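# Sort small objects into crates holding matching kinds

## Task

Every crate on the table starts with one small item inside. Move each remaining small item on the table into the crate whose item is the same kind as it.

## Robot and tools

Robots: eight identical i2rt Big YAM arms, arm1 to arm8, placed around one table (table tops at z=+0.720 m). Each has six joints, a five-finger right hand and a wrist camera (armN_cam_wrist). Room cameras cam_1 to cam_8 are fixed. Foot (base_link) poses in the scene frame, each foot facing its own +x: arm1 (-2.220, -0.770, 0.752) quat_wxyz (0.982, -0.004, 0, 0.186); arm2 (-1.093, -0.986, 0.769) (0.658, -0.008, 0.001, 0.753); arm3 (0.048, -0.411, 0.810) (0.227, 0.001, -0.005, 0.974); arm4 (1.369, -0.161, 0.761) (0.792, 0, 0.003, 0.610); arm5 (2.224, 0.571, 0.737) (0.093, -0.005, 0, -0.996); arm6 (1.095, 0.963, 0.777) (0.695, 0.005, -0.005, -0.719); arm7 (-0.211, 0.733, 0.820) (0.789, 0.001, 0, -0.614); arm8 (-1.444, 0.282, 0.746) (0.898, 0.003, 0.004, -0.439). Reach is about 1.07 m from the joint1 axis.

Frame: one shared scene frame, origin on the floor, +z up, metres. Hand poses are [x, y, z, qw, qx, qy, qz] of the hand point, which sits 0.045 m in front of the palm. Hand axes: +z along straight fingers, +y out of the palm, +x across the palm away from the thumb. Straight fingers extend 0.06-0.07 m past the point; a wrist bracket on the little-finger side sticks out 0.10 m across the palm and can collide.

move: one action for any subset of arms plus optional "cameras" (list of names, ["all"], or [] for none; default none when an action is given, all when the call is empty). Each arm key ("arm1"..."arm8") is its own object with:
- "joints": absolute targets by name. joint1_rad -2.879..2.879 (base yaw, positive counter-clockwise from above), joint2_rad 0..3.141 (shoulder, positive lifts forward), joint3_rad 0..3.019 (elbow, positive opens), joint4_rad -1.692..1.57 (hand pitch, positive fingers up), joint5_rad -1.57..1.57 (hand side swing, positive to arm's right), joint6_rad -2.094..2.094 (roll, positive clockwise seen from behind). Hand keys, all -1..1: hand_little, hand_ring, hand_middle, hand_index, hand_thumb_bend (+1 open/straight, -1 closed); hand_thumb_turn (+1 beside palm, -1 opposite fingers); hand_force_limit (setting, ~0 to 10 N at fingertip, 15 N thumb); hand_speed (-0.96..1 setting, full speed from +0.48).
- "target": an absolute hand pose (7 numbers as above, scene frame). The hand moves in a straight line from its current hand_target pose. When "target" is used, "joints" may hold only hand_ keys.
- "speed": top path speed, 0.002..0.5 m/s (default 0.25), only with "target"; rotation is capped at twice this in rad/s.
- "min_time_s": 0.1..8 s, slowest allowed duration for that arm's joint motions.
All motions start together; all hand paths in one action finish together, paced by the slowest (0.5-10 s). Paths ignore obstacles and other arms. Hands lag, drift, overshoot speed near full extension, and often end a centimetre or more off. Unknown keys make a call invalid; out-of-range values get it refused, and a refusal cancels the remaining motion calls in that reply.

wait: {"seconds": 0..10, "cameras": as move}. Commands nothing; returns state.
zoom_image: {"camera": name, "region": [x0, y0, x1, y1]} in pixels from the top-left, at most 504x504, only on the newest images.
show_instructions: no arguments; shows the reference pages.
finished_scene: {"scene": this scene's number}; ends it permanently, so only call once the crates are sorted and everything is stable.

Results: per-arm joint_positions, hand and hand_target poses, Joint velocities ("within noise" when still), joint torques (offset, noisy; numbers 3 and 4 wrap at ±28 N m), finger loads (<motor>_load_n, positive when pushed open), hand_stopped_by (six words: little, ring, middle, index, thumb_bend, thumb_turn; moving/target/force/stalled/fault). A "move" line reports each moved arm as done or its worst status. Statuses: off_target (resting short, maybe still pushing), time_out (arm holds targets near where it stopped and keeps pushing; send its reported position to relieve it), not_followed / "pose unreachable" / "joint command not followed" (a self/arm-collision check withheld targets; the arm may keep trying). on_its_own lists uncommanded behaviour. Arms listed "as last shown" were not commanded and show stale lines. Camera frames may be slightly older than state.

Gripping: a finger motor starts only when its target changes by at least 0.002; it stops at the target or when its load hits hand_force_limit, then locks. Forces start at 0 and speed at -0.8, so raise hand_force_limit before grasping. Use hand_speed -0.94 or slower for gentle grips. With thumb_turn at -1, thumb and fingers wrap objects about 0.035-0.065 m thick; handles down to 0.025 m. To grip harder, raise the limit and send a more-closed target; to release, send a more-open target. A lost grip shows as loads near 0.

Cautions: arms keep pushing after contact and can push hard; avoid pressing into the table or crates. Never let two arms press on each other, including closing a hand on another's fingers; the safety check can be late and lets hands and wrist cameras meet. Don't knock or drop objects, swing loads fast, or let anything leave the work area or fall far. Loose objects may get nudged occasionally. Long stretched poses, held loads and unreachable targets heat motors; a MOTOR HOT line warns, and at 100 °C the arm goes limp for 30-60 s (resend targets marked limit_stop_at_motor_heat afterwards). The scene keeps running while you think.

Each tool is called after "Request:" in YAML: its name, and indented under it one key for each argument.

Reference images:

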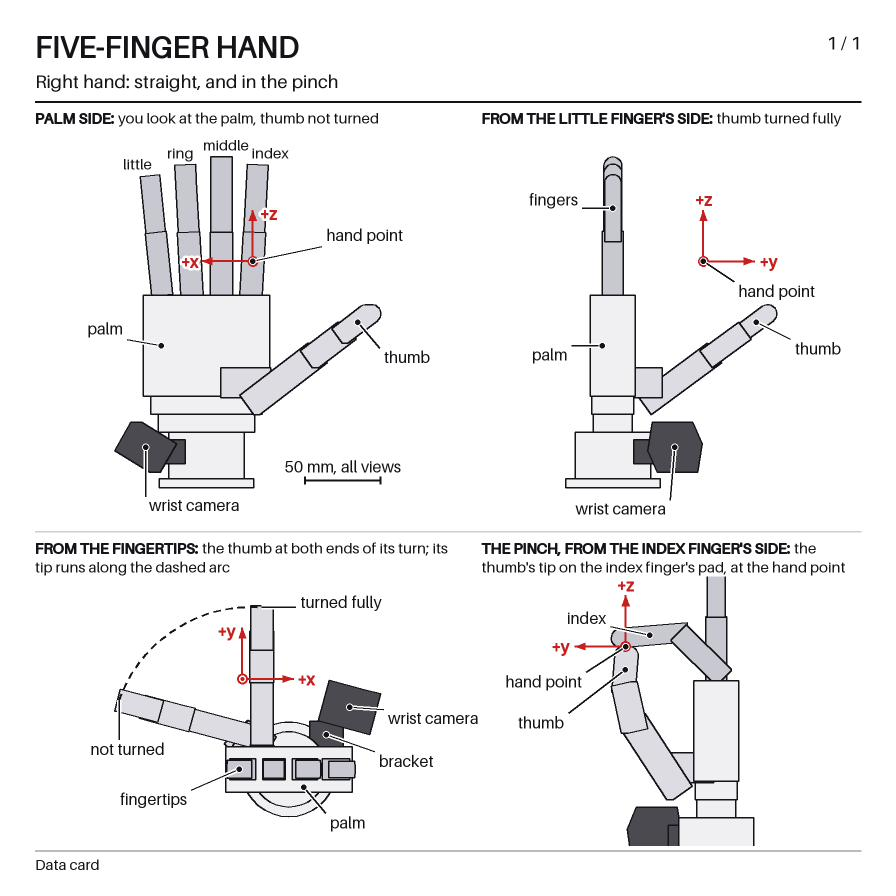

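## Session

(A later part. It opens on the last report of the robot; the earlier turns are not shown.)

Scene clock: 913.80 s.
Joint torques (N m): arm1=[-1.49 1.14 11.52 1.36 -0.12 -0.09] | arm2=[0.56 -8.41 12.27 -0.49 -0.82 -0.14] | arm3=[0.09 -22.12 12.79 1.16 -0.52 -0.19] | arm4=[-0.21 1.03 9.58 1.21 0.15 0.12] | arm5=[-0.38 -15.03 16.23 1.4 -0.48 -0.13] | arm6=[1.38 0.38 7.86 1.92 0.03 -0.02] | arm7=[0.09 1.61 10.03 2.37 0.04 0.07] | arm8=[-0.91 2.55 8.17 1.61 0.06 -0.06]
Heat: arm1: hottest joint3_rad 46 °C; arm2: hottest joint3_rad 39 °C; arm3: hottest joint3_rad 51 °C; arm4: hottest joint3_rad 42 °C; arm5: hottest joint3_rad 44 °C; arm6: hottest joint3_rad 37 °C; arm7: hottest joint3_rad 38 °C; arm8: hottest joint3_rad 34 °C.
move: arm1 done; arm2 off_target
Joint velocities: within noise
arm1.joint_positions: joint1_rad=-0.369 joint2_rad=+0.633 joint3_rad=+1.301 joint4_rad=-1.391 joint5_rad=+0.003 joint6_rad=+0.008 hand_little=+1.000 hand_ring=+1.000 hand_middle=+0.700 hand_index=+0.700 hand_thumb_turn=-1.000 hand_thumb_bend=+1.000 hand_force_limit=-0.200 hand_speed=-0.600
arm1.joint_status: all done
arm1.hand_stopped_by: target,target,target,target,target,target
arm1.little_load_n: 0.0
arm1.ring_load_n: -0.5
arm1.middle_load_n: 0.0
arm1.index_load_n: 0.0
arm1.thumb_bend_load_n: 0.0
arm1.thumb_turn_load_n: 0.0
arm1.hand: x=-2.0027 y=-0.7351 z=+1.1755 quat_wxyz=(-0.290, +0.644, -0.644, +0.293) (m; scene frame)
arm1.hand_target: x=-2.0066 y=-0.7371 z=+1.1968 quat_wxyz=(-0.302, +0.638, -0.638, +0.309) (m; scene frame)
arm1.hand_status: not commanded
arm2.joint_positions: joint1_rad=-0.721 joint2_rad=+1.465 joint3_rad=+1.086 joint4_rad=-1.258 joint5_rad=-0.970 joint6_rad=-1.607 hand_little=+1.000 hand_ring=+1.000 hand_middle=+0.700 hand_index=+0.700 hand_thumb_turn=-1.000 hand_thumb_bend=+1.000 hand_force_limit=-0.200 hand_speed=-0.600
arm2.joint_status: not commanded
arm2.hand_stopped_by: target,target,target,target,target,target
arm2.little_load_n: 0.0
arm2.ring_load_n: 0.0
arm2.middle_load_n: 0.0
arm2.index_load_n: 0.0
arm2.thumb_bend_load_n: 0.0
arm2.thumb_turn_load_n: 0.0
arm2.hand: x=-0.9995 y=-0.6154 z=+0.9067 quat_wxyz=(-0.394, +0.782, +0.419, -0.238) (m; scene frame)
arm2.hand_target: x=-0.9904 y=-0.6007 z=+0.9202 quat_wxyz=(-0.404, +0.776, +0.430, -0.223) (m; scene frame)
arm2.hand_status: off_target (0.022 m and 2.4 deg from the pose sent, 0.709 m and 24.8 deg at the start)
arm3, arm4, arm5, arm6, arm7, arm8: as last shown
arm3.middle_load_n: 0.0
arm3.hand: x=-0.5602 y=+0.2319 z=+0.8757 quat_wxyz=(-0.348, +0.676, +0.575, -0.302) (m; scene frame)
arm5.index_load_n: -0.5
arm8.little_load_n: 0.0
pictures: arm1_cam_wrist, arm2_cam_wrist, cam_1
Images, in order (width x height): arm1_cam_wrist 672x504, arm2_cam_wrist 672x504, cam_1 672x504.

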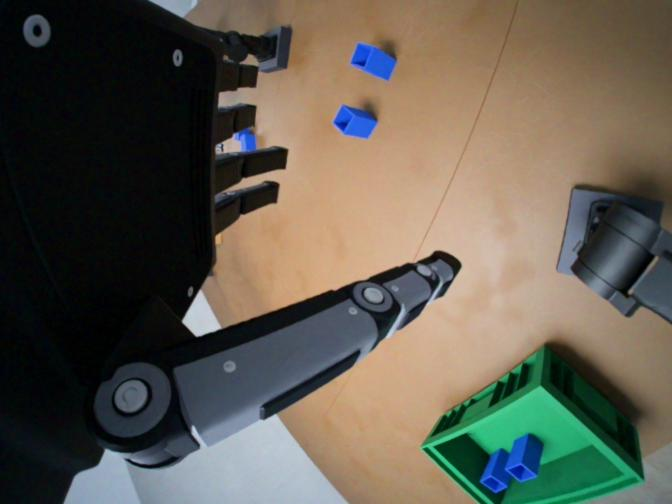

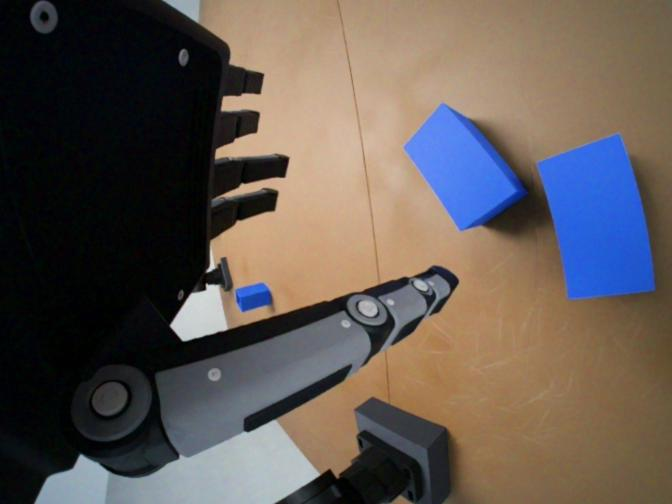

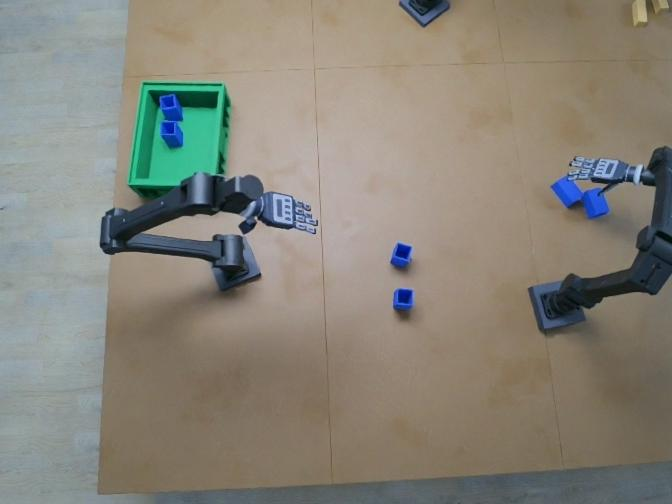

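Request:
move:
  arm1: {"target": [-1.612, -0.788, 0.875, 0.2714, -0.5215, 0.7177, -0.3736], "speed": 0.25}
  arm2: {"target": [-0.895, -0.577, 0.875, 0.3588, -0.6894, 0.5583, -0.2906], "speed": 0.3}
  arm5: {"target": [2.238, 1.155, 0.875, 0.4038, -0.7759, -0.4301, 0.2239], "speed": 0.15}
  cameras: ["arm1_cam_wrist","arm2_cam_wrist","arm3_cam_wrist","arm5_cam_wrist"]

Request:
zoom_image:
  camera: "arm3_cam_wrist"
  region: [380, 120, 580, 320]

Request:
zoom_image:
  camera: "arm1_cam_wrist"
  region: [340, 130, 540, 330]

Request:
zoom_image:
  camera: "arm2_cam_wrist"
  region: [340, 100, 640, 400]

Request:
zoom_image:
  camera: "arm5_cam_wrist"
  region: [340, 130, 540, 330]

Scene clock: 945.87 s.
Joint torques (N m): arm1=[-1.44 -11.34 12.7 2.13 0.28 0.1] | arm2=[1.49 -5.89 12.66 0.38 0.86 0.12] | arm3=[0.09 -22.18 12.78 1.17 -0.51 -0.19] | arm4=[0.26 1.61 9.66 1.2 0.13 0.13] | arm5=[-0.44 -17.03 15.34 0.27 -0.65 -0.13] | arm6=[1.55 0.44 7.92 1.89 0.04 -0.02] | arm7=[0.44 1.03 10.09 2.29 0 0.07] | arm8=[-0.91 2.61 8.16 1.61 0.06 -0.06]
Heat: arm1: hottest joint3_rad 46 °C; arm2: hottest joint3_rad 42 °C; arm3: hottest joint3_rad 57 °C; arm4: hottest joint3_rad 42 °C; arm5: hottest joint3_rad 46 °C; arm6: hottest joint3_rad 37 °C; arm7: hottest joint3_rad 38 °C; arm8: hottest joint3_rad 34 °C.
move: arm1 off_target; arm2 off_target; arm5 off_target
Joint velocities: within noise
arm1.joint_positions: joint1_rad=-0.387 joint2_rad=+1.531 joint3_rad=+0.998 joint4_rad=-0.148 joint5_rad=+0.230 joint6_rad=+0.170 hand_little=+1.000 hand_ring=+1.000 hand_middle=+0.700 hand_index=+0.700 hand_thumb_turn=-1.000 hand_thumb_bend=+1.000 hand_force_limit=-0.200 hand_speed=-0.600
arm1.joint_status: not commanded
arm1.hand_stopped_by: target,target,target,target,target,target
arm1.little_load_n: 0.0
arm1.ring_load_n: -0.5
arm1.middle_load_n: -0.5
arm1.index_load_n: 0.0
arm1.thumb_bend_load_n: 0.0
arm1.thumb_turn_load_n: 0.0
arm1.hand: x=-1.6387 y=-0.7814 z=+0.8569 quat_wxyz=(-0.256, +0.537, -0.719, +0.360) (m; scene frame)
arm1.hand_target: x=-1.6140 y=-0.7881 z=+0.8757 quat_wxyz=(-0.272, +0.521, -0.717, +0.374) (m; scene frame)
arm1.hand_status: off_target (0.033 m and 2.9 deg from the pose sent, 0.496 m and 18.9 deg at the start)
arm2.joint_positions: joint1_rad=-0.381 joint2_rad=+1.284 joint3_rad=+0.749 joint4_rad=-0.516 joint5_rad=+0.816 joint6_rad=+0.873 hand_little=+1.000 hand_ring=+1.000 hand_middle=+0.700 hand_index=+0.700 hand_thumb_turn=-1.000 hand_thumb_bend=+1.000 hand_force_limit=-0.200 hand_speed=-0.600
arm2.joint_status: not commanded
arm2.hand_stopped_by: target,target,target,target,target,target
arm2.little_load_n: 0.0
arm2.ring_load_n: -0.5
arm2.middle_load_n: 0.0
arm2.index_load_n: 0.0
arm2.thumb_bend_load_n: 0.0
arm2.thumb_turn_load_n: 0.0
arm2.hand: x=-0.8972 y=-0.5993 z=+0.8561 quat_wxyz=(-0.341, +0.698, -0.554, +0.299) (m; scene frame)
arm2.hand_target: x=-0.8956 y=-0.5781 z=+0.8753 quat_wxyz=(-0.359, +0.690, -0.558, +0.290) (m; scene frame)
arm2.hand_status: off_target (0.029 m and 2.5 deg from the pose sent, 0.116 m and 135.6 deg at the start)
arm3, arm4, arm6, arm7, arm8: as last shown
arm5.joint_positions: joint1_rad=-1.984 joint2_rad=+1.758 joint3_rad=+1.394 joint4_rad=-0.826 joint5_rad=-0.879 joint6_rad=-1.045 hand_little=+1.000 hand_ring=+1.000 hand_middle=+0.700 hand_index=+0.700 hand_thumb_turn=-1.000 hand_thumb_bend=+1.000 hand_force_limit=-0.200 hand_speed=-0.600
arm5.joint_status: not commanded
arm5.hand_stopped_by: target,target,target,target,target,target
arm5.little_load_n: 0.0
arm5.ring_load_n: 0.0
arm5.middle_load_n: 0.0
arm5.index_load_n: 0.0
arm5.thumb_bend_load_n: 0.0
arm5.thumb_turn_load_n: 0.0
arm5.hand: x=+2.2245 y=+1.1323 z=+0.8593 quat_wxyz=(+0.387, -0.782, -0.426, +0.239) (m; scene frame)
arm5.hand_target: x=+2.2379 y=+1.1534 z=+0.8753 quat_wxyz=(+0.404, -0.776, -0.430, +0.223) (m; scene frame)
arm5.hand_status: off_target (0.031 m and 2.7 deg from the pose sent, 0.079 m and 13.2 deg at the start)
pictures: arm1_cam_wrist, arm2_cam_wrist, arm3_cam_wrist, arm5_cam_wrist
Images, in order (width x height): arm1_cam_wrist 672x504, arm2_cam_wrist 672x504, arm3_cam_wrist 672x504, arm5_cam_wrist 672x504.

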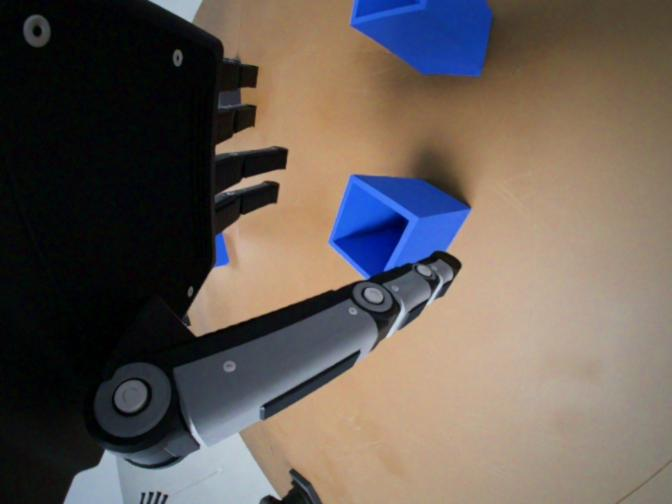

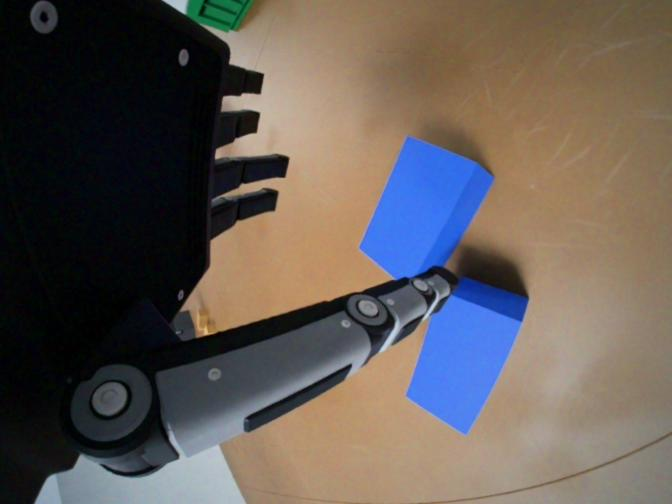

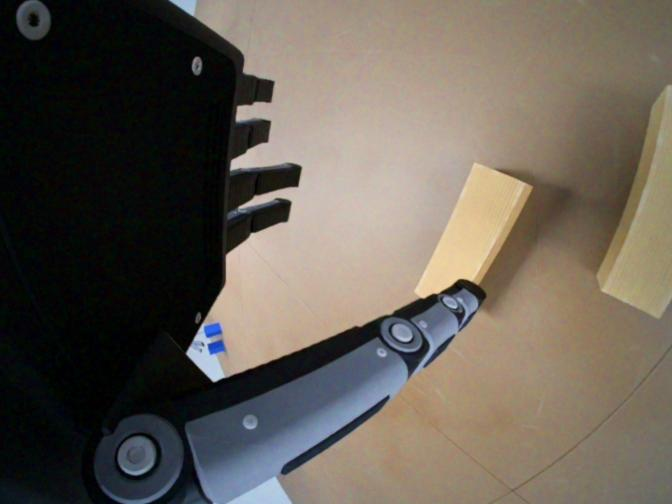

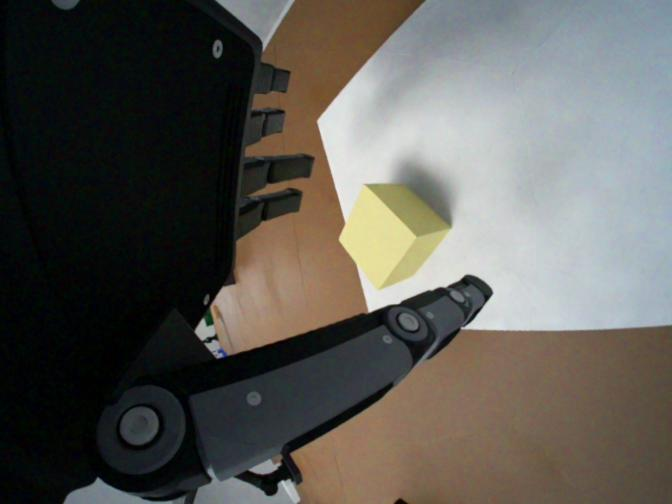

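Scaled by 2.520 from the camera's 672x504 image, which has a finer 960x720 frame.

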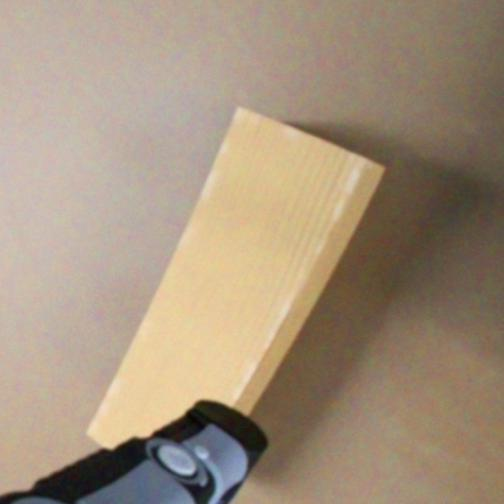

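Scaled by 2.520 from the camera's 672x504 image, which has a finer 960x720 frame.

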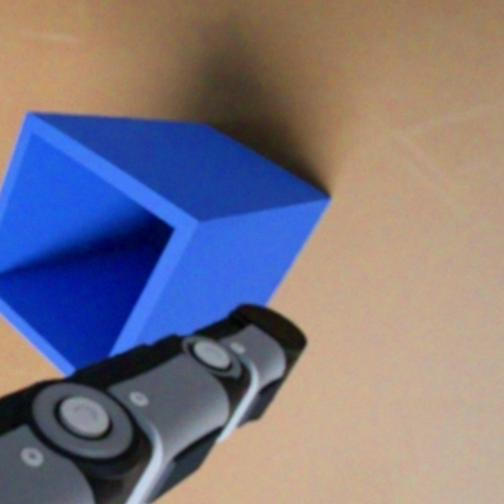

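Scaled by 1.680 from the camera's 672x504 image, which has a finer 960x720 frame.

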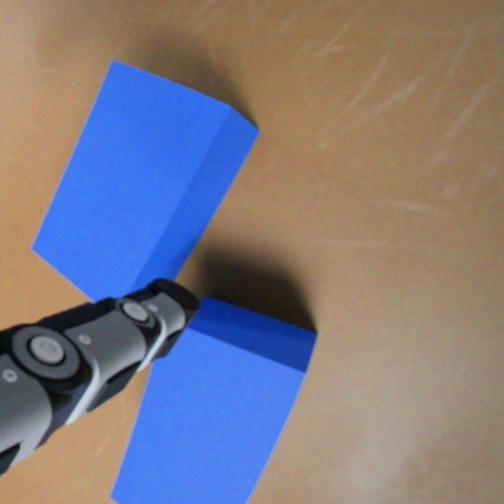

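Scaled by 2.520 from the camera's 672x504 image, which has a finer 960x720 frame.

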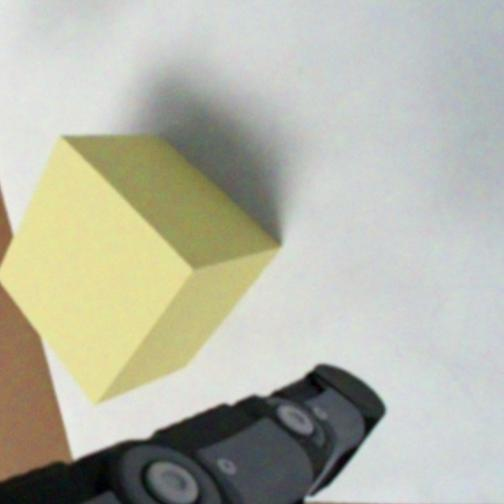

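Request:
move:
  arm1: {"target": [-1.637, -0.775, 0.78, 0.2649, -0.5089, 0.7267, -0.3782], "speed": 0.12}
  arm2: {"target": [-0.888, -0.612, 0.78, 0.3431, -0.6592, 0.5936, -0.309], "speed": 0.12}
  arm3: {"target": [-0.540, 0.227, 0.777, 0.3485, -0.6696, -0.582, 0.3029], "speed": 0.12}
  arm5: {"target": [2.218, 1.137, 0.814, 0.4132, -0.7939, -0.3958, 0.206], "speed": 0.12}
  cameras: ["arm1_cam_wrist","arm2_cam_wrist","arm3_cam_wrist","arm5_cam_wrist"]

Scene clock: 970.97 s.
Joint torques (N m): arm1=[0.15 -11.99 6.34 2.19 0.3 0.08] | arm2=[0.03 -6.77 6.5 1.18 0.91 0.1] | arm3=[-1.32 -25.05 6.91 2.66 -0.53 -0.18] | arm4=[0.09 1.55 9.44 1.22 0.17 0.09] | arm5=[1.9 -18.37 8.73 1.46 -0.39 0.11] | arm6=[1.55 0.5 7.9 1.88 0.03 -0.02] | arm7=[0.26 1.61 9.92 2.28 0.04 0.07] | arm8=[-0.91 2.61 8.17 1.62 0.06 -0.06]
Heat: arm1: hottest joint3_rad 48 °C; arm2: hottest joint3_rad 44 °C; arm3: hottest joint3_rad 59 °C; arm4: hottest joint3_rad 42 °C; arm5: hottest joint3_rad 47 °C; arm6: hottest joint3_rad 37 °C; arm7: hottest joint3_rad 38 °C; arm8: hottest joint3_rad 34 °C.
move: arm1 off_target; arm2 done; arm3 done; arm5 done
Joint velocities: within noise
arm1.joint_positions: joint1_rad=-0.367 joint2_rad=+1.641 joint3_rad=+0.898 joint4_rad=+0.118 joint5_rad=+0.289 joint6_rad=+0.215 hand_little=+1.000 hand_ring=+1.000 hand_middle=+0.700 hand_index=+0.700 hand_thumb_turn=-1.000 hand_thumb_bend=+1.000 hand_force_limit=-0.200 hand_speed=-0.600
arm1.joint_status: not commanded
arm1.hand_stopped_by: target,target,target,target,target,target
arm1.little_load_n: 0.0
arm1.ring_load_n: 0.0
arm1.middle_load_n: 0.0
arm1.index_load_n: 0.0
arm1.thumb_bend_load_n: 0.0
arm1.thumb_turn_load_n: 0.0
arm1.hand: x=-1.6319 y=-0.7801 z=+0.7964 quat_wxyz=(-0.271, +0.505, -0.724, +0.385) (m; scene frame)
arm1.hand_target: x=-1.6375 y=-0.7750 z=+0.7803 quat_wxyz=(-0.265, +0.509, -0.727, +0.378) (m; scene frame)
arm1.hand_status: off_target (0.018 m and 1.2 deg from the pose sent, 0.077 m and 4.1 deg at the start)
arm2.joint_positions: joint1_rad=-0.381 joint2_rad=+1.435 joint3_rad=+0.640 joint4_rad=-0.319 joint5_rad=+0.859 joint6_rad=+0.989 hand_little=+1.000 hand_ring=+1.000 hand_middle=+0.700 hand_index=+0.700 hand_thumb_turn=-1.000 hand_thumb_bend=+1.000 hand_force_limit=-0.200 hand_speed=-0.600
arm2.joint_status: not commanded
arm2.hand_stopped_by: target,target,target,target,target,target
arm2.little_load_n: 0.0
arm2.ring_load_n: 0.0
arm2.middle_load_n: 0.0
arm2.index_load_n: 0.0
arm2.thumb_bend_load_n: 0.0
arm2.thumb_turn_load_n: 0.0
arm2.hand: x=-0.8927 y=-0.6135 z=+0.7802 quat_wxyz=(-0.338, +0.668, -0.586, +0.310) (m; scene frame)
arm2.hand_target: x=-0.8880 y=-0.6121 z=+0.7801 quat_wxyz=(-0.343, +0.659, -0.594, +0.309) (m; scene frame)
arm2.hand_status: done (0.005 m and 1.4 deg from the pose sent, 0.078 m and 6.5 deg at the start)
arm3.joint_positions: joint1_rad=-0.492 joint2_rad=+2.586 joint3_rad=+2.333 joint4_rad=-0.556 joint5_rad=-0.643 joint6_rad=-0.535 hand_little=+1.000 hand_ring=+1.000 hand_middle=+0.700 hand_index=+0.700 hand_thumb_turn=-1.000 hand_thumb_bend=+1.000 hand_force_limit=-0.200 hand_speed=-0.500
arm3.joint_status: not commanded
arm3.hand_stopped_by: target,target,target,target,target,target
arm3.little_load_n: 0.0
arm3.ring_load_n: 0.0
arm3.middle_load_n: 0.0
arm3.index_load_n: 0.0
arm3.thumb_bend_load_n: 0.0
arm3.thumb_turn_load_n: 0.0
arm3.hand: x=-0.5450 y=+0.2228 z=+0.7781 quat_wxyz=(-0.343, +0.672, +0.582, -0.305) (m; scene frame)
arm3.hand_target: x=-0.5399 y=+0.2270 z=+0.7769 quat_wxyz=(-0.348, +0.670, +0.582, -0.303) (m; scene frame)
arm3.hand_status: done (0.007 m and 0.7 deg from the pose sent, 0.101 m and 1.1 deg at the start)
arm4.joint_positions: joint1_rad=-2.592 joint2_rad=+0.629 joint3_rad=+1.312 joint4_rad=-1.390 joint5_rad=-0.003 joint6_rad=-0.013 hand_little=+1.000 hand_ring=+1.000 hand_middle=+0.700 hand_index=+0.700 hand_thumb_turn=-1.000 hand_thumb_bend=+1.000 hand_force_limit=-0.200 hand_speed=-0.600
arm4.joint_status: not commanded
arm4.hand_stopped_by: target,target,target,target,target,target
arm4.little_load_n: 0.0
arm4.ring_load_n: -0.5
arm4.middle_load_n: -0.5
arm4.index_load_n: 0.0
arm4.thumb_bend_load_n: 0.0
arm4.thumb_turn_load_n: 0.0
arm4.hand: x=+1.4623 y=-0.3582 z=+1.1908 quat_wxyz=(-0.057, +0.140, -0.897, +0.416) (m; scene frame)
arm4.hand_target: x=+1.4603 y=-0.3563 z=+1.2064 quat_wxyz=(-0.059, +0.129, -0.893, +0.428) (m; scene frame)
arm4.hand_status: not commanded
arm5.joint_positions: joint1_rad=-1.980 joint2_rad=+1.758 joint3_rad=+1.241 joint4_rad=-0.530 joint5_rad=-0.831 joint6_rad=-0.905 hand_little=+1.000 hand_ring=+1.000 hand_middle=+0.700 hand_index=+0.700 hand_thumb_turn=-1.000 hand_thumb_bend=+1.000 hand_force_limit=-0.200 hand_speed=-0.600
arm5.joint_status: not commanded
arm5.hand_stopped_by: target,target,target,target,target,target
arm5.little_load_n: 0.0
arm5.ring_load_n: 0.0
arm5.middle_load_n: 0.0
arm5.index_load_n: 0.0
arm5.thumb_bend_load_n: 0.0
arm5.thumb_turn_load_n: 0.0
arm5.hand: x=+2.2249 y=+1.1355 z=+0.8111 quat_wxyz=(+0.410, -0.797, -0.392, +0.207) (m; scene frame)
arm5.hand_target: x=+2.2180 y=+1.1370 z=+0.8141 quat_wxyz=(+0.413, -0.794, -0.396, +0.206) (m; scene frame)
arm5.hand_status: done (0.008 m and 0.7 deg from the pose sent, 0.046 m and 6.1 deg at the start)
arm6.joint_positions: joint1_rad=+0.350 joint2_rad=+0.619 joint3_rad=+1.333 joint4_rad=-1.406 joint5_rad=+0.005 joint6_rad=-1.272 hand_little=+1.000 hand_ring=+1.000 hand_middle=+1.000 hand_index=+1.000 hand_thumb_turn=+1.000 hand_thumb_bend=+1.000 hand_force_limit=+0.000 hand_speed=-0.800
arm6.joint_status: not commanded
arm6.hand_stopped_by: target,target,target,target,target,target
arm6.little_load_n: 0.0
arm6.ring_load_n: 0.0
arm6.middle_load_n: 0.0
arm6.index_load_n: 0.0
arm6.thumb_bend_load_n: 0.0
arm6.thumb_turn_load_n: 0.0
arm6.hand: x=+1.1089 y=+0.7398 z=+1.2254 quat_wxyz=(+0.193, +0.642, -0.637, +0.381) (m; scene frame)
arm6.hand_target: x=+1.1088 y=+0.7394 z=+1.2374 quat_wxyz=(+0.199, +0.637, -0.633, +0.392) (m; scene frame)
arm6.hand_status: not commanded
arm7.joint_positions: joint1_rad=+0.106 joint2_rad=+0.515 joint3_rad=+1.327 joint4_rad=-1.182 joint5_rad=-0.016 joint6_rad=-1.198 hand_little=+1.000 hand_ring=+1.000 hand_middle=+1.000 hand_index=+1.000 hand_thumb_turn=+1.000 hand_thumb_bend=+1.000 hand_force_limit=+0.000 hand_speed=-0.800
arm7.joint_status: not commanded
arm7.hand_stopped_by: target,target,target,target,target,target
arm7.little_load_n: 0.0
arm7.ring_load_n: 0.0
arm7.middle_load_n: 0.0
arm7.index_load_n: 0.0
arm7.thumb_bend_load_n: 0.0
arm7.thumb_turn_load_n: 0.0
arm7.hand: x=-0.1748 y=+0.5106 z=+1.3282 quat_wxyz=(+0.225, +0.581, -0.586, +0.518) (m; scene frame)
arm7.hand_target: x=-0.1756 y=+0.5128 z=+1.3377 quat_wxyz=(+0.228, +0.577, -0.582, +0.526) (m; scene frame)
arm7.hand_status: not commanded
arm8.joint_positions: joint1_rad=+0.095 joint2_rad=+0.636 joint3_rad=+1.388 joint4_rad=-1.482 joint5_rad=+0.025 joint6_rad=-1.263 hand_little=+1.000 hand_ring=+1.000 hand_middle=+1.000 hand_index=+1.000 hand_thumb_turn=+1.000 hand_thumb_bend=+1.000 hand_force_limit=+0.000 hand_speed=-0.800
arm8.joint_status: not commanded
arm8.hand_stopped_by: target,target,target,target,target,target
arm8.little_load_n: 0.0
arm8.ring_load_n: 0.0
arm8.middle_load_n: 0.0
arm8.index_load_n: 0.0
arm8.thumb_bend_load_n: 0.0
arm8.thumb_turn_load_n: 0.0
arm8.hand: x=-1.3403 y=+0.0932 z=+1.2013 quat_wxyz=(+0.111, +0.772, -0.491, +0.388) (m; scene frame)
arm8.hand_target: x=-1.3407 y=+0.0936 z=+1.2087 quat_wxyz=(+0.113, +0.769, -0.489, +0.396) (m; scene frame)
arm8.hand_status: not commanded
pictures: arm1_cam_wrist, arm2_cam_wrist, arm3_cam_wrist, arm5_cam_wrist
Images, in order (width x height): arm1_cam_wrist 672x504, arm2_cam_wrist 672x504, arm3_cam_wrist 672x504, arm5_cam_wrist 672x504.

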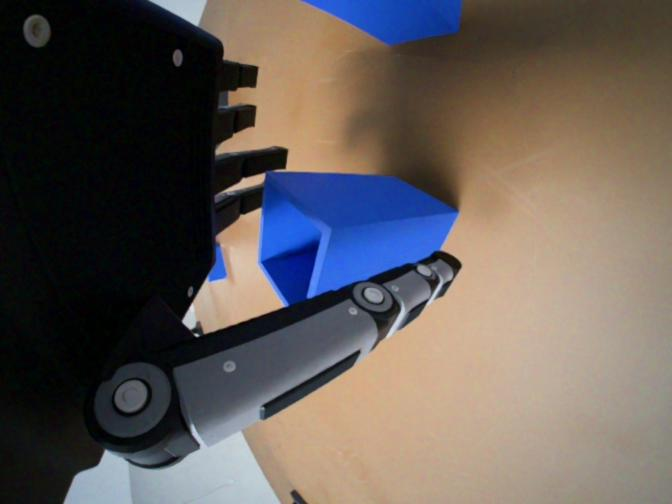

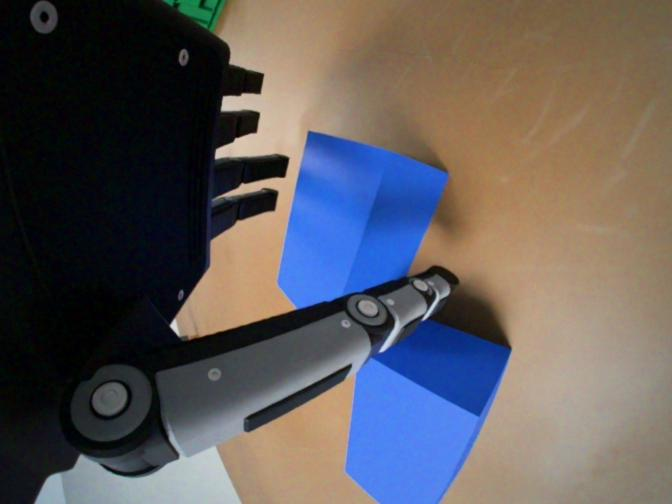

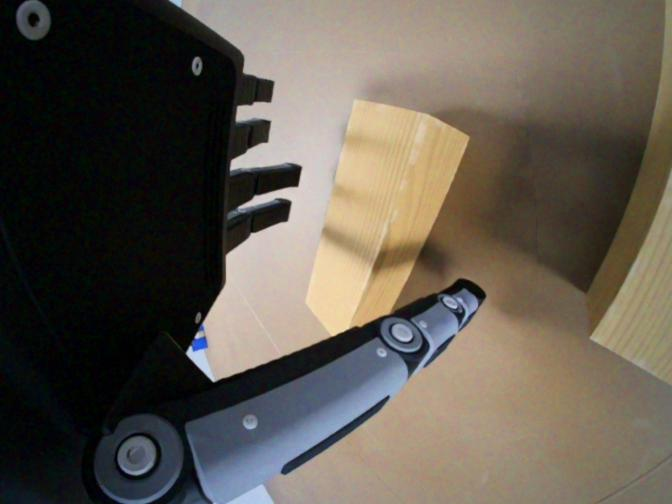

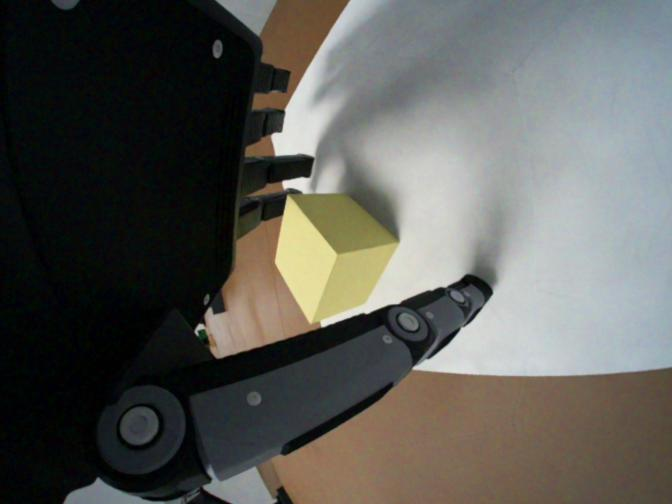

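Request:
move:
  arm1: {"joints": {"hand_speed": -0.9, "hand_force_limit": -0.2, "hand_index": -0.3, "hand_middle": -0.3, "hand_thumb_bend": 0.0}}
  arm2: {"target": [-0.886, -0.612, 0.760, 0.3431, -0.6592, 0.5936, -0.309], "speed": 0.1}
  arm3: {"target": [-0.538, 0.248, 0.768, 0.3485, -0.6696, -0.582, 0.3029], "speed": 0.1}
  arm5: {"target": [2.188, 1.123, 0.815, 0.4132, -0.7939, -0.3958, 0.206], "speed": 0.1}
  cameras: ["arm1_cam_wrist","arm2_cam_wrist","arm3_cam_wrist","arm5_cam_wrist"]

Scene clock: 993.33 s.
Joint torques (N m): arm1=[0.26 -11.93 6.34 2.14 0.29 0.08] | arm2=[-0.09 -6.95 5.97 1.21 0.81 0.03] | arm3=[-1.14 -21.95 12.38 1.11 -0.54 -0.19] | arm4=[-0.21 1.14 9.46 1.16 0.17 0.11] | arm5=[2.61 -19.14 7.73 1.2 -0.54 0.15] | arm6=[1.55 0.38 7.91 1.84 0.03 -0.02] | arm7=[0.5 1.96 10.06 2.36 -0.01 0.04] | arm8=[-0.91 2.61 8.17 1.61 0.06 -0.06]
Heat: arm1: hottest joint3_rad 46 °C; arm2: hottest joint3_rad 38 °C; arm3: hottest joint3_rad 53 °C; arm4: hottest joint3_rad 42 °C; arm5: hottest joint3_rad 46 °C; arm6: hottest joint3_rad 37 °C; arm7: hottest joint3_rad 38 °C; arm8: hottest joint3_rad 35 °C.
move: arm1 off_target; arm2 done; arm3 off_target; arm5 off_target
Joint velocities: within noise
arm1.joint_positions: joint1_rad=-0.367 joint2_rad=+1.641 joint3_rad=+0.898 joint4_rad=+0.119 joint5_rad=+0.289 joint6_rad=+0.216 hand_little=+1.000 hand_ring=+1.000 hand_middle=+0.143 hand_index=+0.134 hand_thumb_turn=-1.000 hand_thumb_bend=+0.717 hand_force_limit=-0.200 hand_speed=-0.900
arm1.joint_status: hand_middle off_target (ended at +0.143, target -0.300); hand_index off_target (ended at +0.134, target -0.300); hand_thumb_bend off_target (ended at +0.717, target +0.000); the others done
arm1.hand_stopped_by: target,target,force,force,force,target
arm1.little_load_n: -0.5
arm1.ring_load_n: 0.0
arm1.middle_load_n: 2.5
arm1.index_load_n: 4.5
arm1.thumb_bend_load_n: 8.0
arm1.thumb_turn_load_n: -1.5
arm1.hand: x=-1.6317 y=-0.7802 z=+0.7966 quat_wxyz=(-0.271, +0.504, -0.724, +0.385) (m; scene frame)
arm1.hand_target: x=-1.6375 y=-0.7750 z=+0.7803 quat_wxyz=(-0.265, +0.509, -0.727, +0.378) (m; scene frame)
arm1.hand_status: not commanded
arm2.joint_positions: joint1_rad=-0.385 joint2_rad=+1.488 joint3_rad=+0.624 joint4_rad=-0.241 joint5_rad=+0.859 joint6_rad=+0.989 hand_little=+1.000 hand_ring=+1.000 hand_middle=+0.700 hand_index=+0.700 hand_thumb_turn=-1.000 hand_thumb_bend=+1.000 hand_force_limit=-0.200 hand_speed=-0.600
arm2.joint_status: not commanded
arm2.hand_stopped_by: target,target,target,target,target,target
arm2.little_load_n: 0.0
arm2.ring_load_n: 0.0
arm2.middle_load_n: 0.0
arm2.index_load_n: 0.0
arm2.thumb_bend_load_n: 0.0
arm2.thumb_turn_load_n: 0.0
arm2.hand: x=-0.8903 y=-0.6122 z=+0.7614 quat_wxyz=(-0.341, +0.665, -0.588, +0.309) (m; scene frame)
arm2.hand_target: x=-0.8860 y=-0.6122 z=+0.7600 quat_wxyz=(-0.343, +0.659, -0.594, +0.309) (m; scene frame)
arm2.hand_status: done (0.005 m and 0.9 deg from the pose sent, 0.021 m and 1.4 deg at the start)
arm3.joint_positions: joint1_rad=-0.511 joint2_rad=+2.620 joint3_rad=+2.390 joint4_rad=-0.580 joint5_rad=-0.653 joint6_rad=-0.548 hand_little=+1.000 hand_ring=+1.000 hand_middle=+0.700 hand_index=+0.700 hand_thumb_turn=-1.000 hand_thumb_bend=+1.000 hand_force_limit=-0.200 hand_speed=-0.500
arm3.joint_status: not commanded
arm3.hand_stopped_by: target,target,target,target,target,target
arm3.little_load_n: 0.0
arm3.ring_load_n: 0.0
arm3.middle_load_n: 0.0
arm3.index_load_n: 0.0
arm3.thumb_bend_load_n: 0.0
arm3.thumb_turn_load_n: 0.0
arm3.hand: x=-0.5374 y=+0.2384 z=+0.7753 quat_wxyz=(-0.347, +0.671, +0.580, -0.304) (m; scene frame)
arm3.hand_target: x=-0.5373 y=+0.2475 z=+0.7682 quat_wxyz=(-0.350, +0.669, +0.581, -0.303) (m; scene frame)
arm3.hand_status: off_target (0.012 m and 0.4 deg from the pose sent, 0.028 m and 0.7 deg at the start)
arm4, arm6, arm7, arm8: as last shown
arm4.ring_load_n: 0.0
arm4.middle_load_n: 0.0
arm5.joint_positions: joint1_rad=-1.938 joint2_rad=+1.724 joint3_rad=+1.180 joint4_rad=-0.455 joint5_rad=-0.798 joint6_rad=-0.854 hand_little=+1.000 hand_ring=+1.000 hand_middle=+0.700 hand_index=+0.700 hand_thumb_turn=-1.000 hand_thumb_bend=+1.000 hand_force_limit=-0.200 hand_speed=-0.600
arm5.joint_status: not commanded
arm5.hand_stopped_by: target,target,target,target,target,target
arm5.little_load_n: 0.0
arm5.ring_load_n: 0.0
arm5.middle_load_n: 0.0
arm5.index_load_n: 0.0
arm5.thumb_bend_load_n: 0.0
arm5.thumb_turn_load_n: -2.0
arm5.hand: x=+2.2025 y=+1.1276 z=+0.8080 quat_wxyz=(+0.411, -0.797, -0.394, +0.200) (m; scene frame)
arm5.hand_target: x=+2.1883 y=+1.1229 z=+0.8147 quat_wxyz=(+0.413, -0.794, -0.396, +0.206) (m; scene frame)
arm5.hand_status: off_target (0.017 m and 0.9 deg from the pose sent, 0.039 m and 0.7 deg at the start)
arm8.index_load_n: -0.5
pictures: arm1_cam_wrist, arm2_cam_wrist, arm3_cam_wrist, arm5_cam_wrist
Images, in order (width x height): arm1_cam_wrist 672x504, arm2_cam_wrist 672x504, arm3_cam_wrist 672x504, arm5_cam_wrist 672x504.

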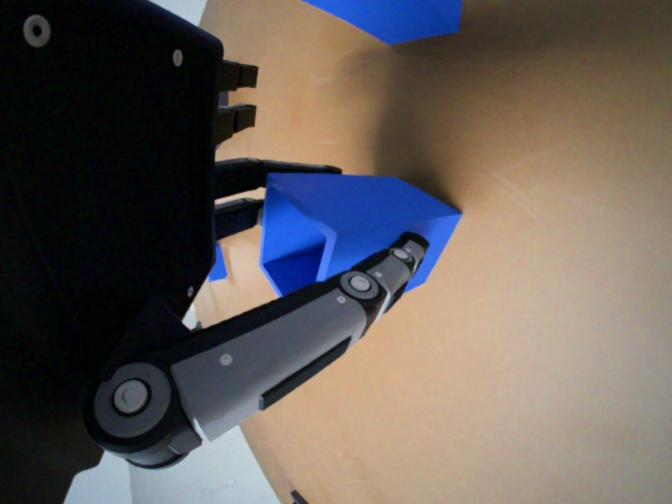

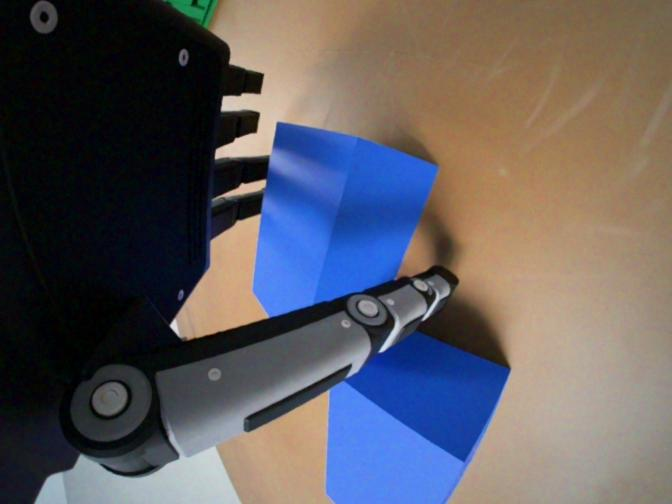

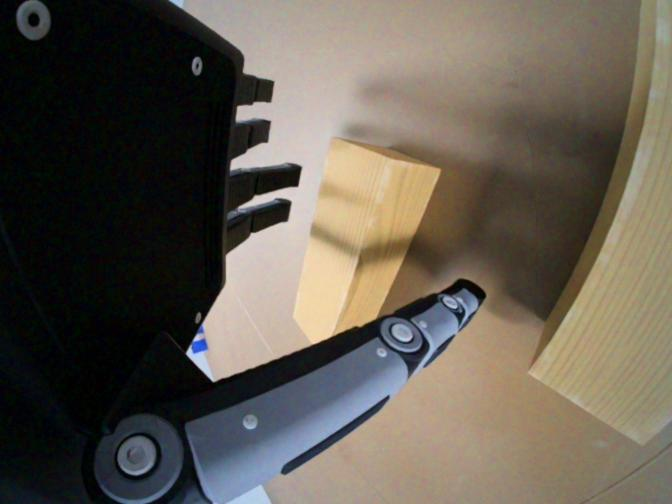

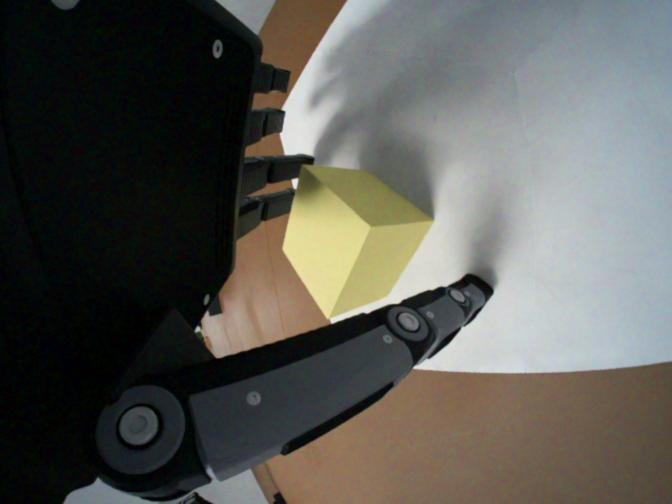

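Request:
move:
  arm1: {"target": [-1.64, -0.785, 0.97, 0.2649, -0.5089, 0.7267, -0.3782], "speed": 0.2}
  arm2: {"joints": {"hand_speed": -0.9, "hand_force_limit": -0.2, "hand_index": -0.3, "hand_middle": -0.3, "hand_thumb_bend": 0.0}}
  arm3: {"joints": {"hand_speed": -0.9, "hand_force_limit": -0.2, "hand_index": -0.3, "hand_middle": -0.3, "hand_thumb_bend": 0.0}}
  arm5: {"joints": {"hand_speed": -0.9, "hand_force_limit": -0.2, "hand_index": -0.3, "hand_middle": -0.3, "hand_thumb_bend": 0.0}}
  cameras: ["arm2_cam_wrist","arm3_cam_wrist","arm5_cam_wrist"]

Scene clock: 1003.77 s.
Joint torques (N m): arm1=[-1.44 -11.75 14 1.42 0.04 -0.07] | arm2=[-0.03 -6.95 5.96 1.21 0.79 0.02] | arm3=[-1.14 -22.01 12.4 1.11 -0.51 -0.19] | arm4=[-0.44 1.61 9.51 1.22 0.14 0.08] | arm5=[1.44 -18.61 8.01 0.7 -0.11 0.01] | arm6=[1.44 0.32 7.94 1.84 0.04 -0.02] | arm7=[0.15 1.38 9.83 2.33 0.04 0.02] | arm8=[-0.85 2.55 8.17 1.61 0.06 -0.05]
Heat: arm1: hottest joint3_rad 45 °C; arm2: hottest joint3_rad 37 °C; arm3: hottest joint3_rad 53 °C; arm4: hottest joint3_rad 42 °C; arm5: hottest joint3_rad 45 °C; arm6: hottest joint3_rad 37 °C; arm7: hottest joint3_rad 39 °C; arm8: hottest joint3_rad 35 °C.
move: arm1 off_target; arm2 off_target; arm3 off_target; arm5 off_target
Joint velocities: within noise
arm1.joint_positions: joint1_rad=-0.373 joint2_rad=+1.388 joint3_rad=+1.083 joint4_rad=-0.391 joint5_rad=+0.275 joint6_rad=+0.213 hand_little=+1.000 hand_ring=+1.000 hand_middle=+0.143 hand_index=+0.134 hand_thumb_turn=-1.000 hand_thumb_bend=+0.717 hand_force_limit=-0.200 hand_speed=-0.900
arm1.joint_status: not commanded
arm1.hand_stopped_by: target,target,force,force,force,target
arm1.little_load_n: 0.0
arm1.ring_load_n: 0.0
arm1.middle_load_n: 2.5
arm1.index_load_n: 4.5
arm1.thumb_bend_load_n: 8.0
arm1.thumb_turn_load_n: -2.0
arm1.hand: x=-1.6602 y=-0.7795 z=+0.9384 quat_wxyz=(-0.247, +0.520, -0.733, +0.364) (m; scene frame)
arm1.hand_target: x=-1.6420 y=-0.7849 z=+0.9702 quat_wxyz=(-0.265, +0.509, -0.726, +0.378) (m; scene frame)
arm1.hand_status: off_target (0.038 m and 3.0 deg from the pose sent, 0.174 m and 1.3 deg at the start)
arm2.joint_positions: joint1_rad=-0.386 joint2_rad=+1.488 joint3_rad=+0.624 joint4_rad=-0.241 joint5_rad=+0.859 joint6_rad=+0.989 hand_little=+1.000 hand_ring=+1.000 hand_middle=+0.152 hand_index=+0.133 hand_thumb_turn=-1.000 hand_thumb_bend=+0.713 hand_force_limit=-0.200 hand_speed=-0.900
arm2.joint_status: hand_middle off_target (ended at +0.152, target -0.300); hand_index off_target (ended at +0.133, target -0.300); hand_thumb_bend off_target (ended at +0.713, target +0.000); the others done
arm2.hand_stopped_by: target,target,force,force,force,target
arm2.little_load_n: 0.0
arm2.ring_load_n: 0.0
arm2.middle_load_n: 3.5
arm2.index_load_n: 3.5
arm2.thumb_bend_load_n: 7.5
arm2.thumb_turn_load_n: 0.0
arm2.hand: x=-0.8900 y=-0.6124 z=+0.7614 quat_wxyz=(-0.341, +0.665, -0.589, +0.309) (m; scene frame)
arm2.hand_target: x=-0.8861 y=-0.6121 z=+0.7600 quat_wxyz=(-0.343, +0.659, -0.593, +0.309) (m; scene frame)
arm2.hand_status: not commanded
arm3.joint_positions: joint1_rad=-0.511 joint2_rad=+2.621 joint3_rad=+2.390 joint4_rad=-0.580 joint5_rad=-0.654 joint6_rad=-0.548 hand_little=+1.000 hand_ring=+1.000 hand_middle=-0.034 hand_index=-0.043 hand_thumb_turn=-1.000 hand_thumb_bend=+0.627 hand_force_limit=-0.200 hand_speed=-0.900
arm3.joint_status: hand_middle off_target (ended at -0.034, target -0.300); hand_index off_target (ended at -0.043, target -0.300); hand_thumb_bend off_target (ended at +0.627, target +0.000); the others done
arm3.hand_stopped_by: target,target,force,force,force,target
arm3.little_load_n: 0.0
arm3.ring_load_n: 0.0
arm3.middle_load_n: 4.0
arm3.index_load_n: 5.5
arm3.thumb_bend_load_n: 9.5
arm3.thumb_turn_load_n: -2.0
arm3.hand: x=-0.5374 y=+0.2382 z=+0.7751 quat_wxyz=(-0.346, +0.671, +0.581, -0.304) (m; scene frame)
arm3.hand_target: x=-0.5373 y=+0.2474 z=+0.7681 quat_wxyz=(-0.350, +0.669, +0.581, -0.303) (m; scene frame)
arm3.hand_status: not commanded
arm4, arm6, arm7, arm8: as last shown
arm5.joint_positions: joint1_rad=-1.922 joint2_rad=+1.719 joint3_rad=+1.178 joint4_rad=-0.443 joint5_rad=-0.810 joint6_rad=-0.839 hand_little=+1.000 hand_ring=+1.000 hand_middle=+0.096 hand_index=+0.106 hand_thumb_turn=-1.000 hand_thumb_bend=+0.688 hand_force_limit=-0.200 hand_speed=-0.900
arm5.joint_status: hand_middle off_target (ended at +0.096, target -0.300); hand_index off_target (ended at +0.106, target -0.300); hand_thumb_bend off_target (ended at +0.688, target +0.000); the others done
arm5.hand_stopped_by: target,target,force,force,force,target
arm5.little_load_n: 0.0
arm5.ring_load_n: 0.0
arm5.middle_load_n: 4.0
arm5.index_load_n: 5.0
arm5.thumb_bend_load_n: 6.0
arm5.thumb_turn_load_n: -1.5
arm5.hand: x=+2.1915 y=+1.1281 z=+0.8122 quat_wxyz=(+0.416, -0.792, -0.396, +0.207) (m; scene frame)
arm5.hand_target: x=+2.1882 y=+1.1229 z=+0.8148 quat_wxyz=(+0.413, -0.794, -0.396, +0.206) (m; scene frame)
arm5.hand_status: not commanded
arm7.ring_load_n: 0.5
arm8.index_load_n: 0.0
pictures: arm2_cam_wrist, arm3_cam_wrist, arm5_cam_wrist
Images, in order (width x height): arm2_cam_wrist 672x504, arm3_cam_wrist 672x504, arm5_cam_wrist 672x504.

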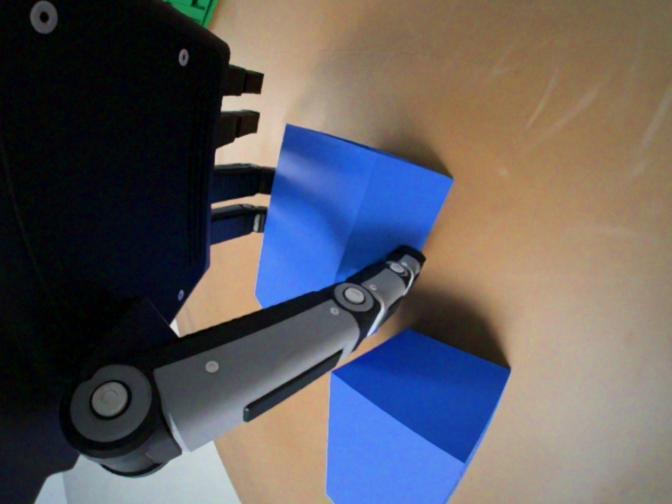

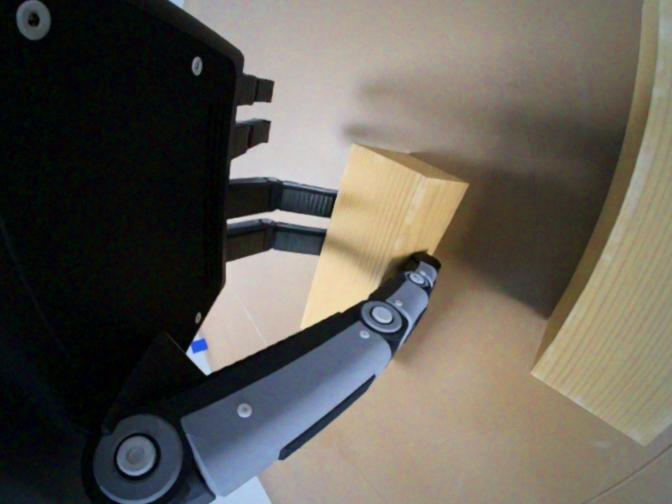

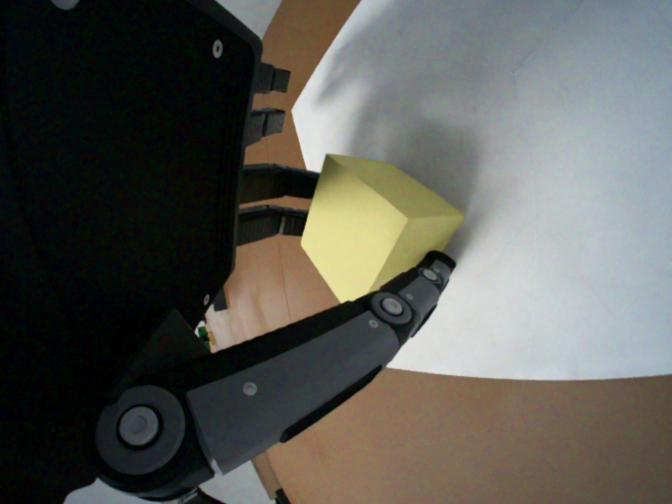

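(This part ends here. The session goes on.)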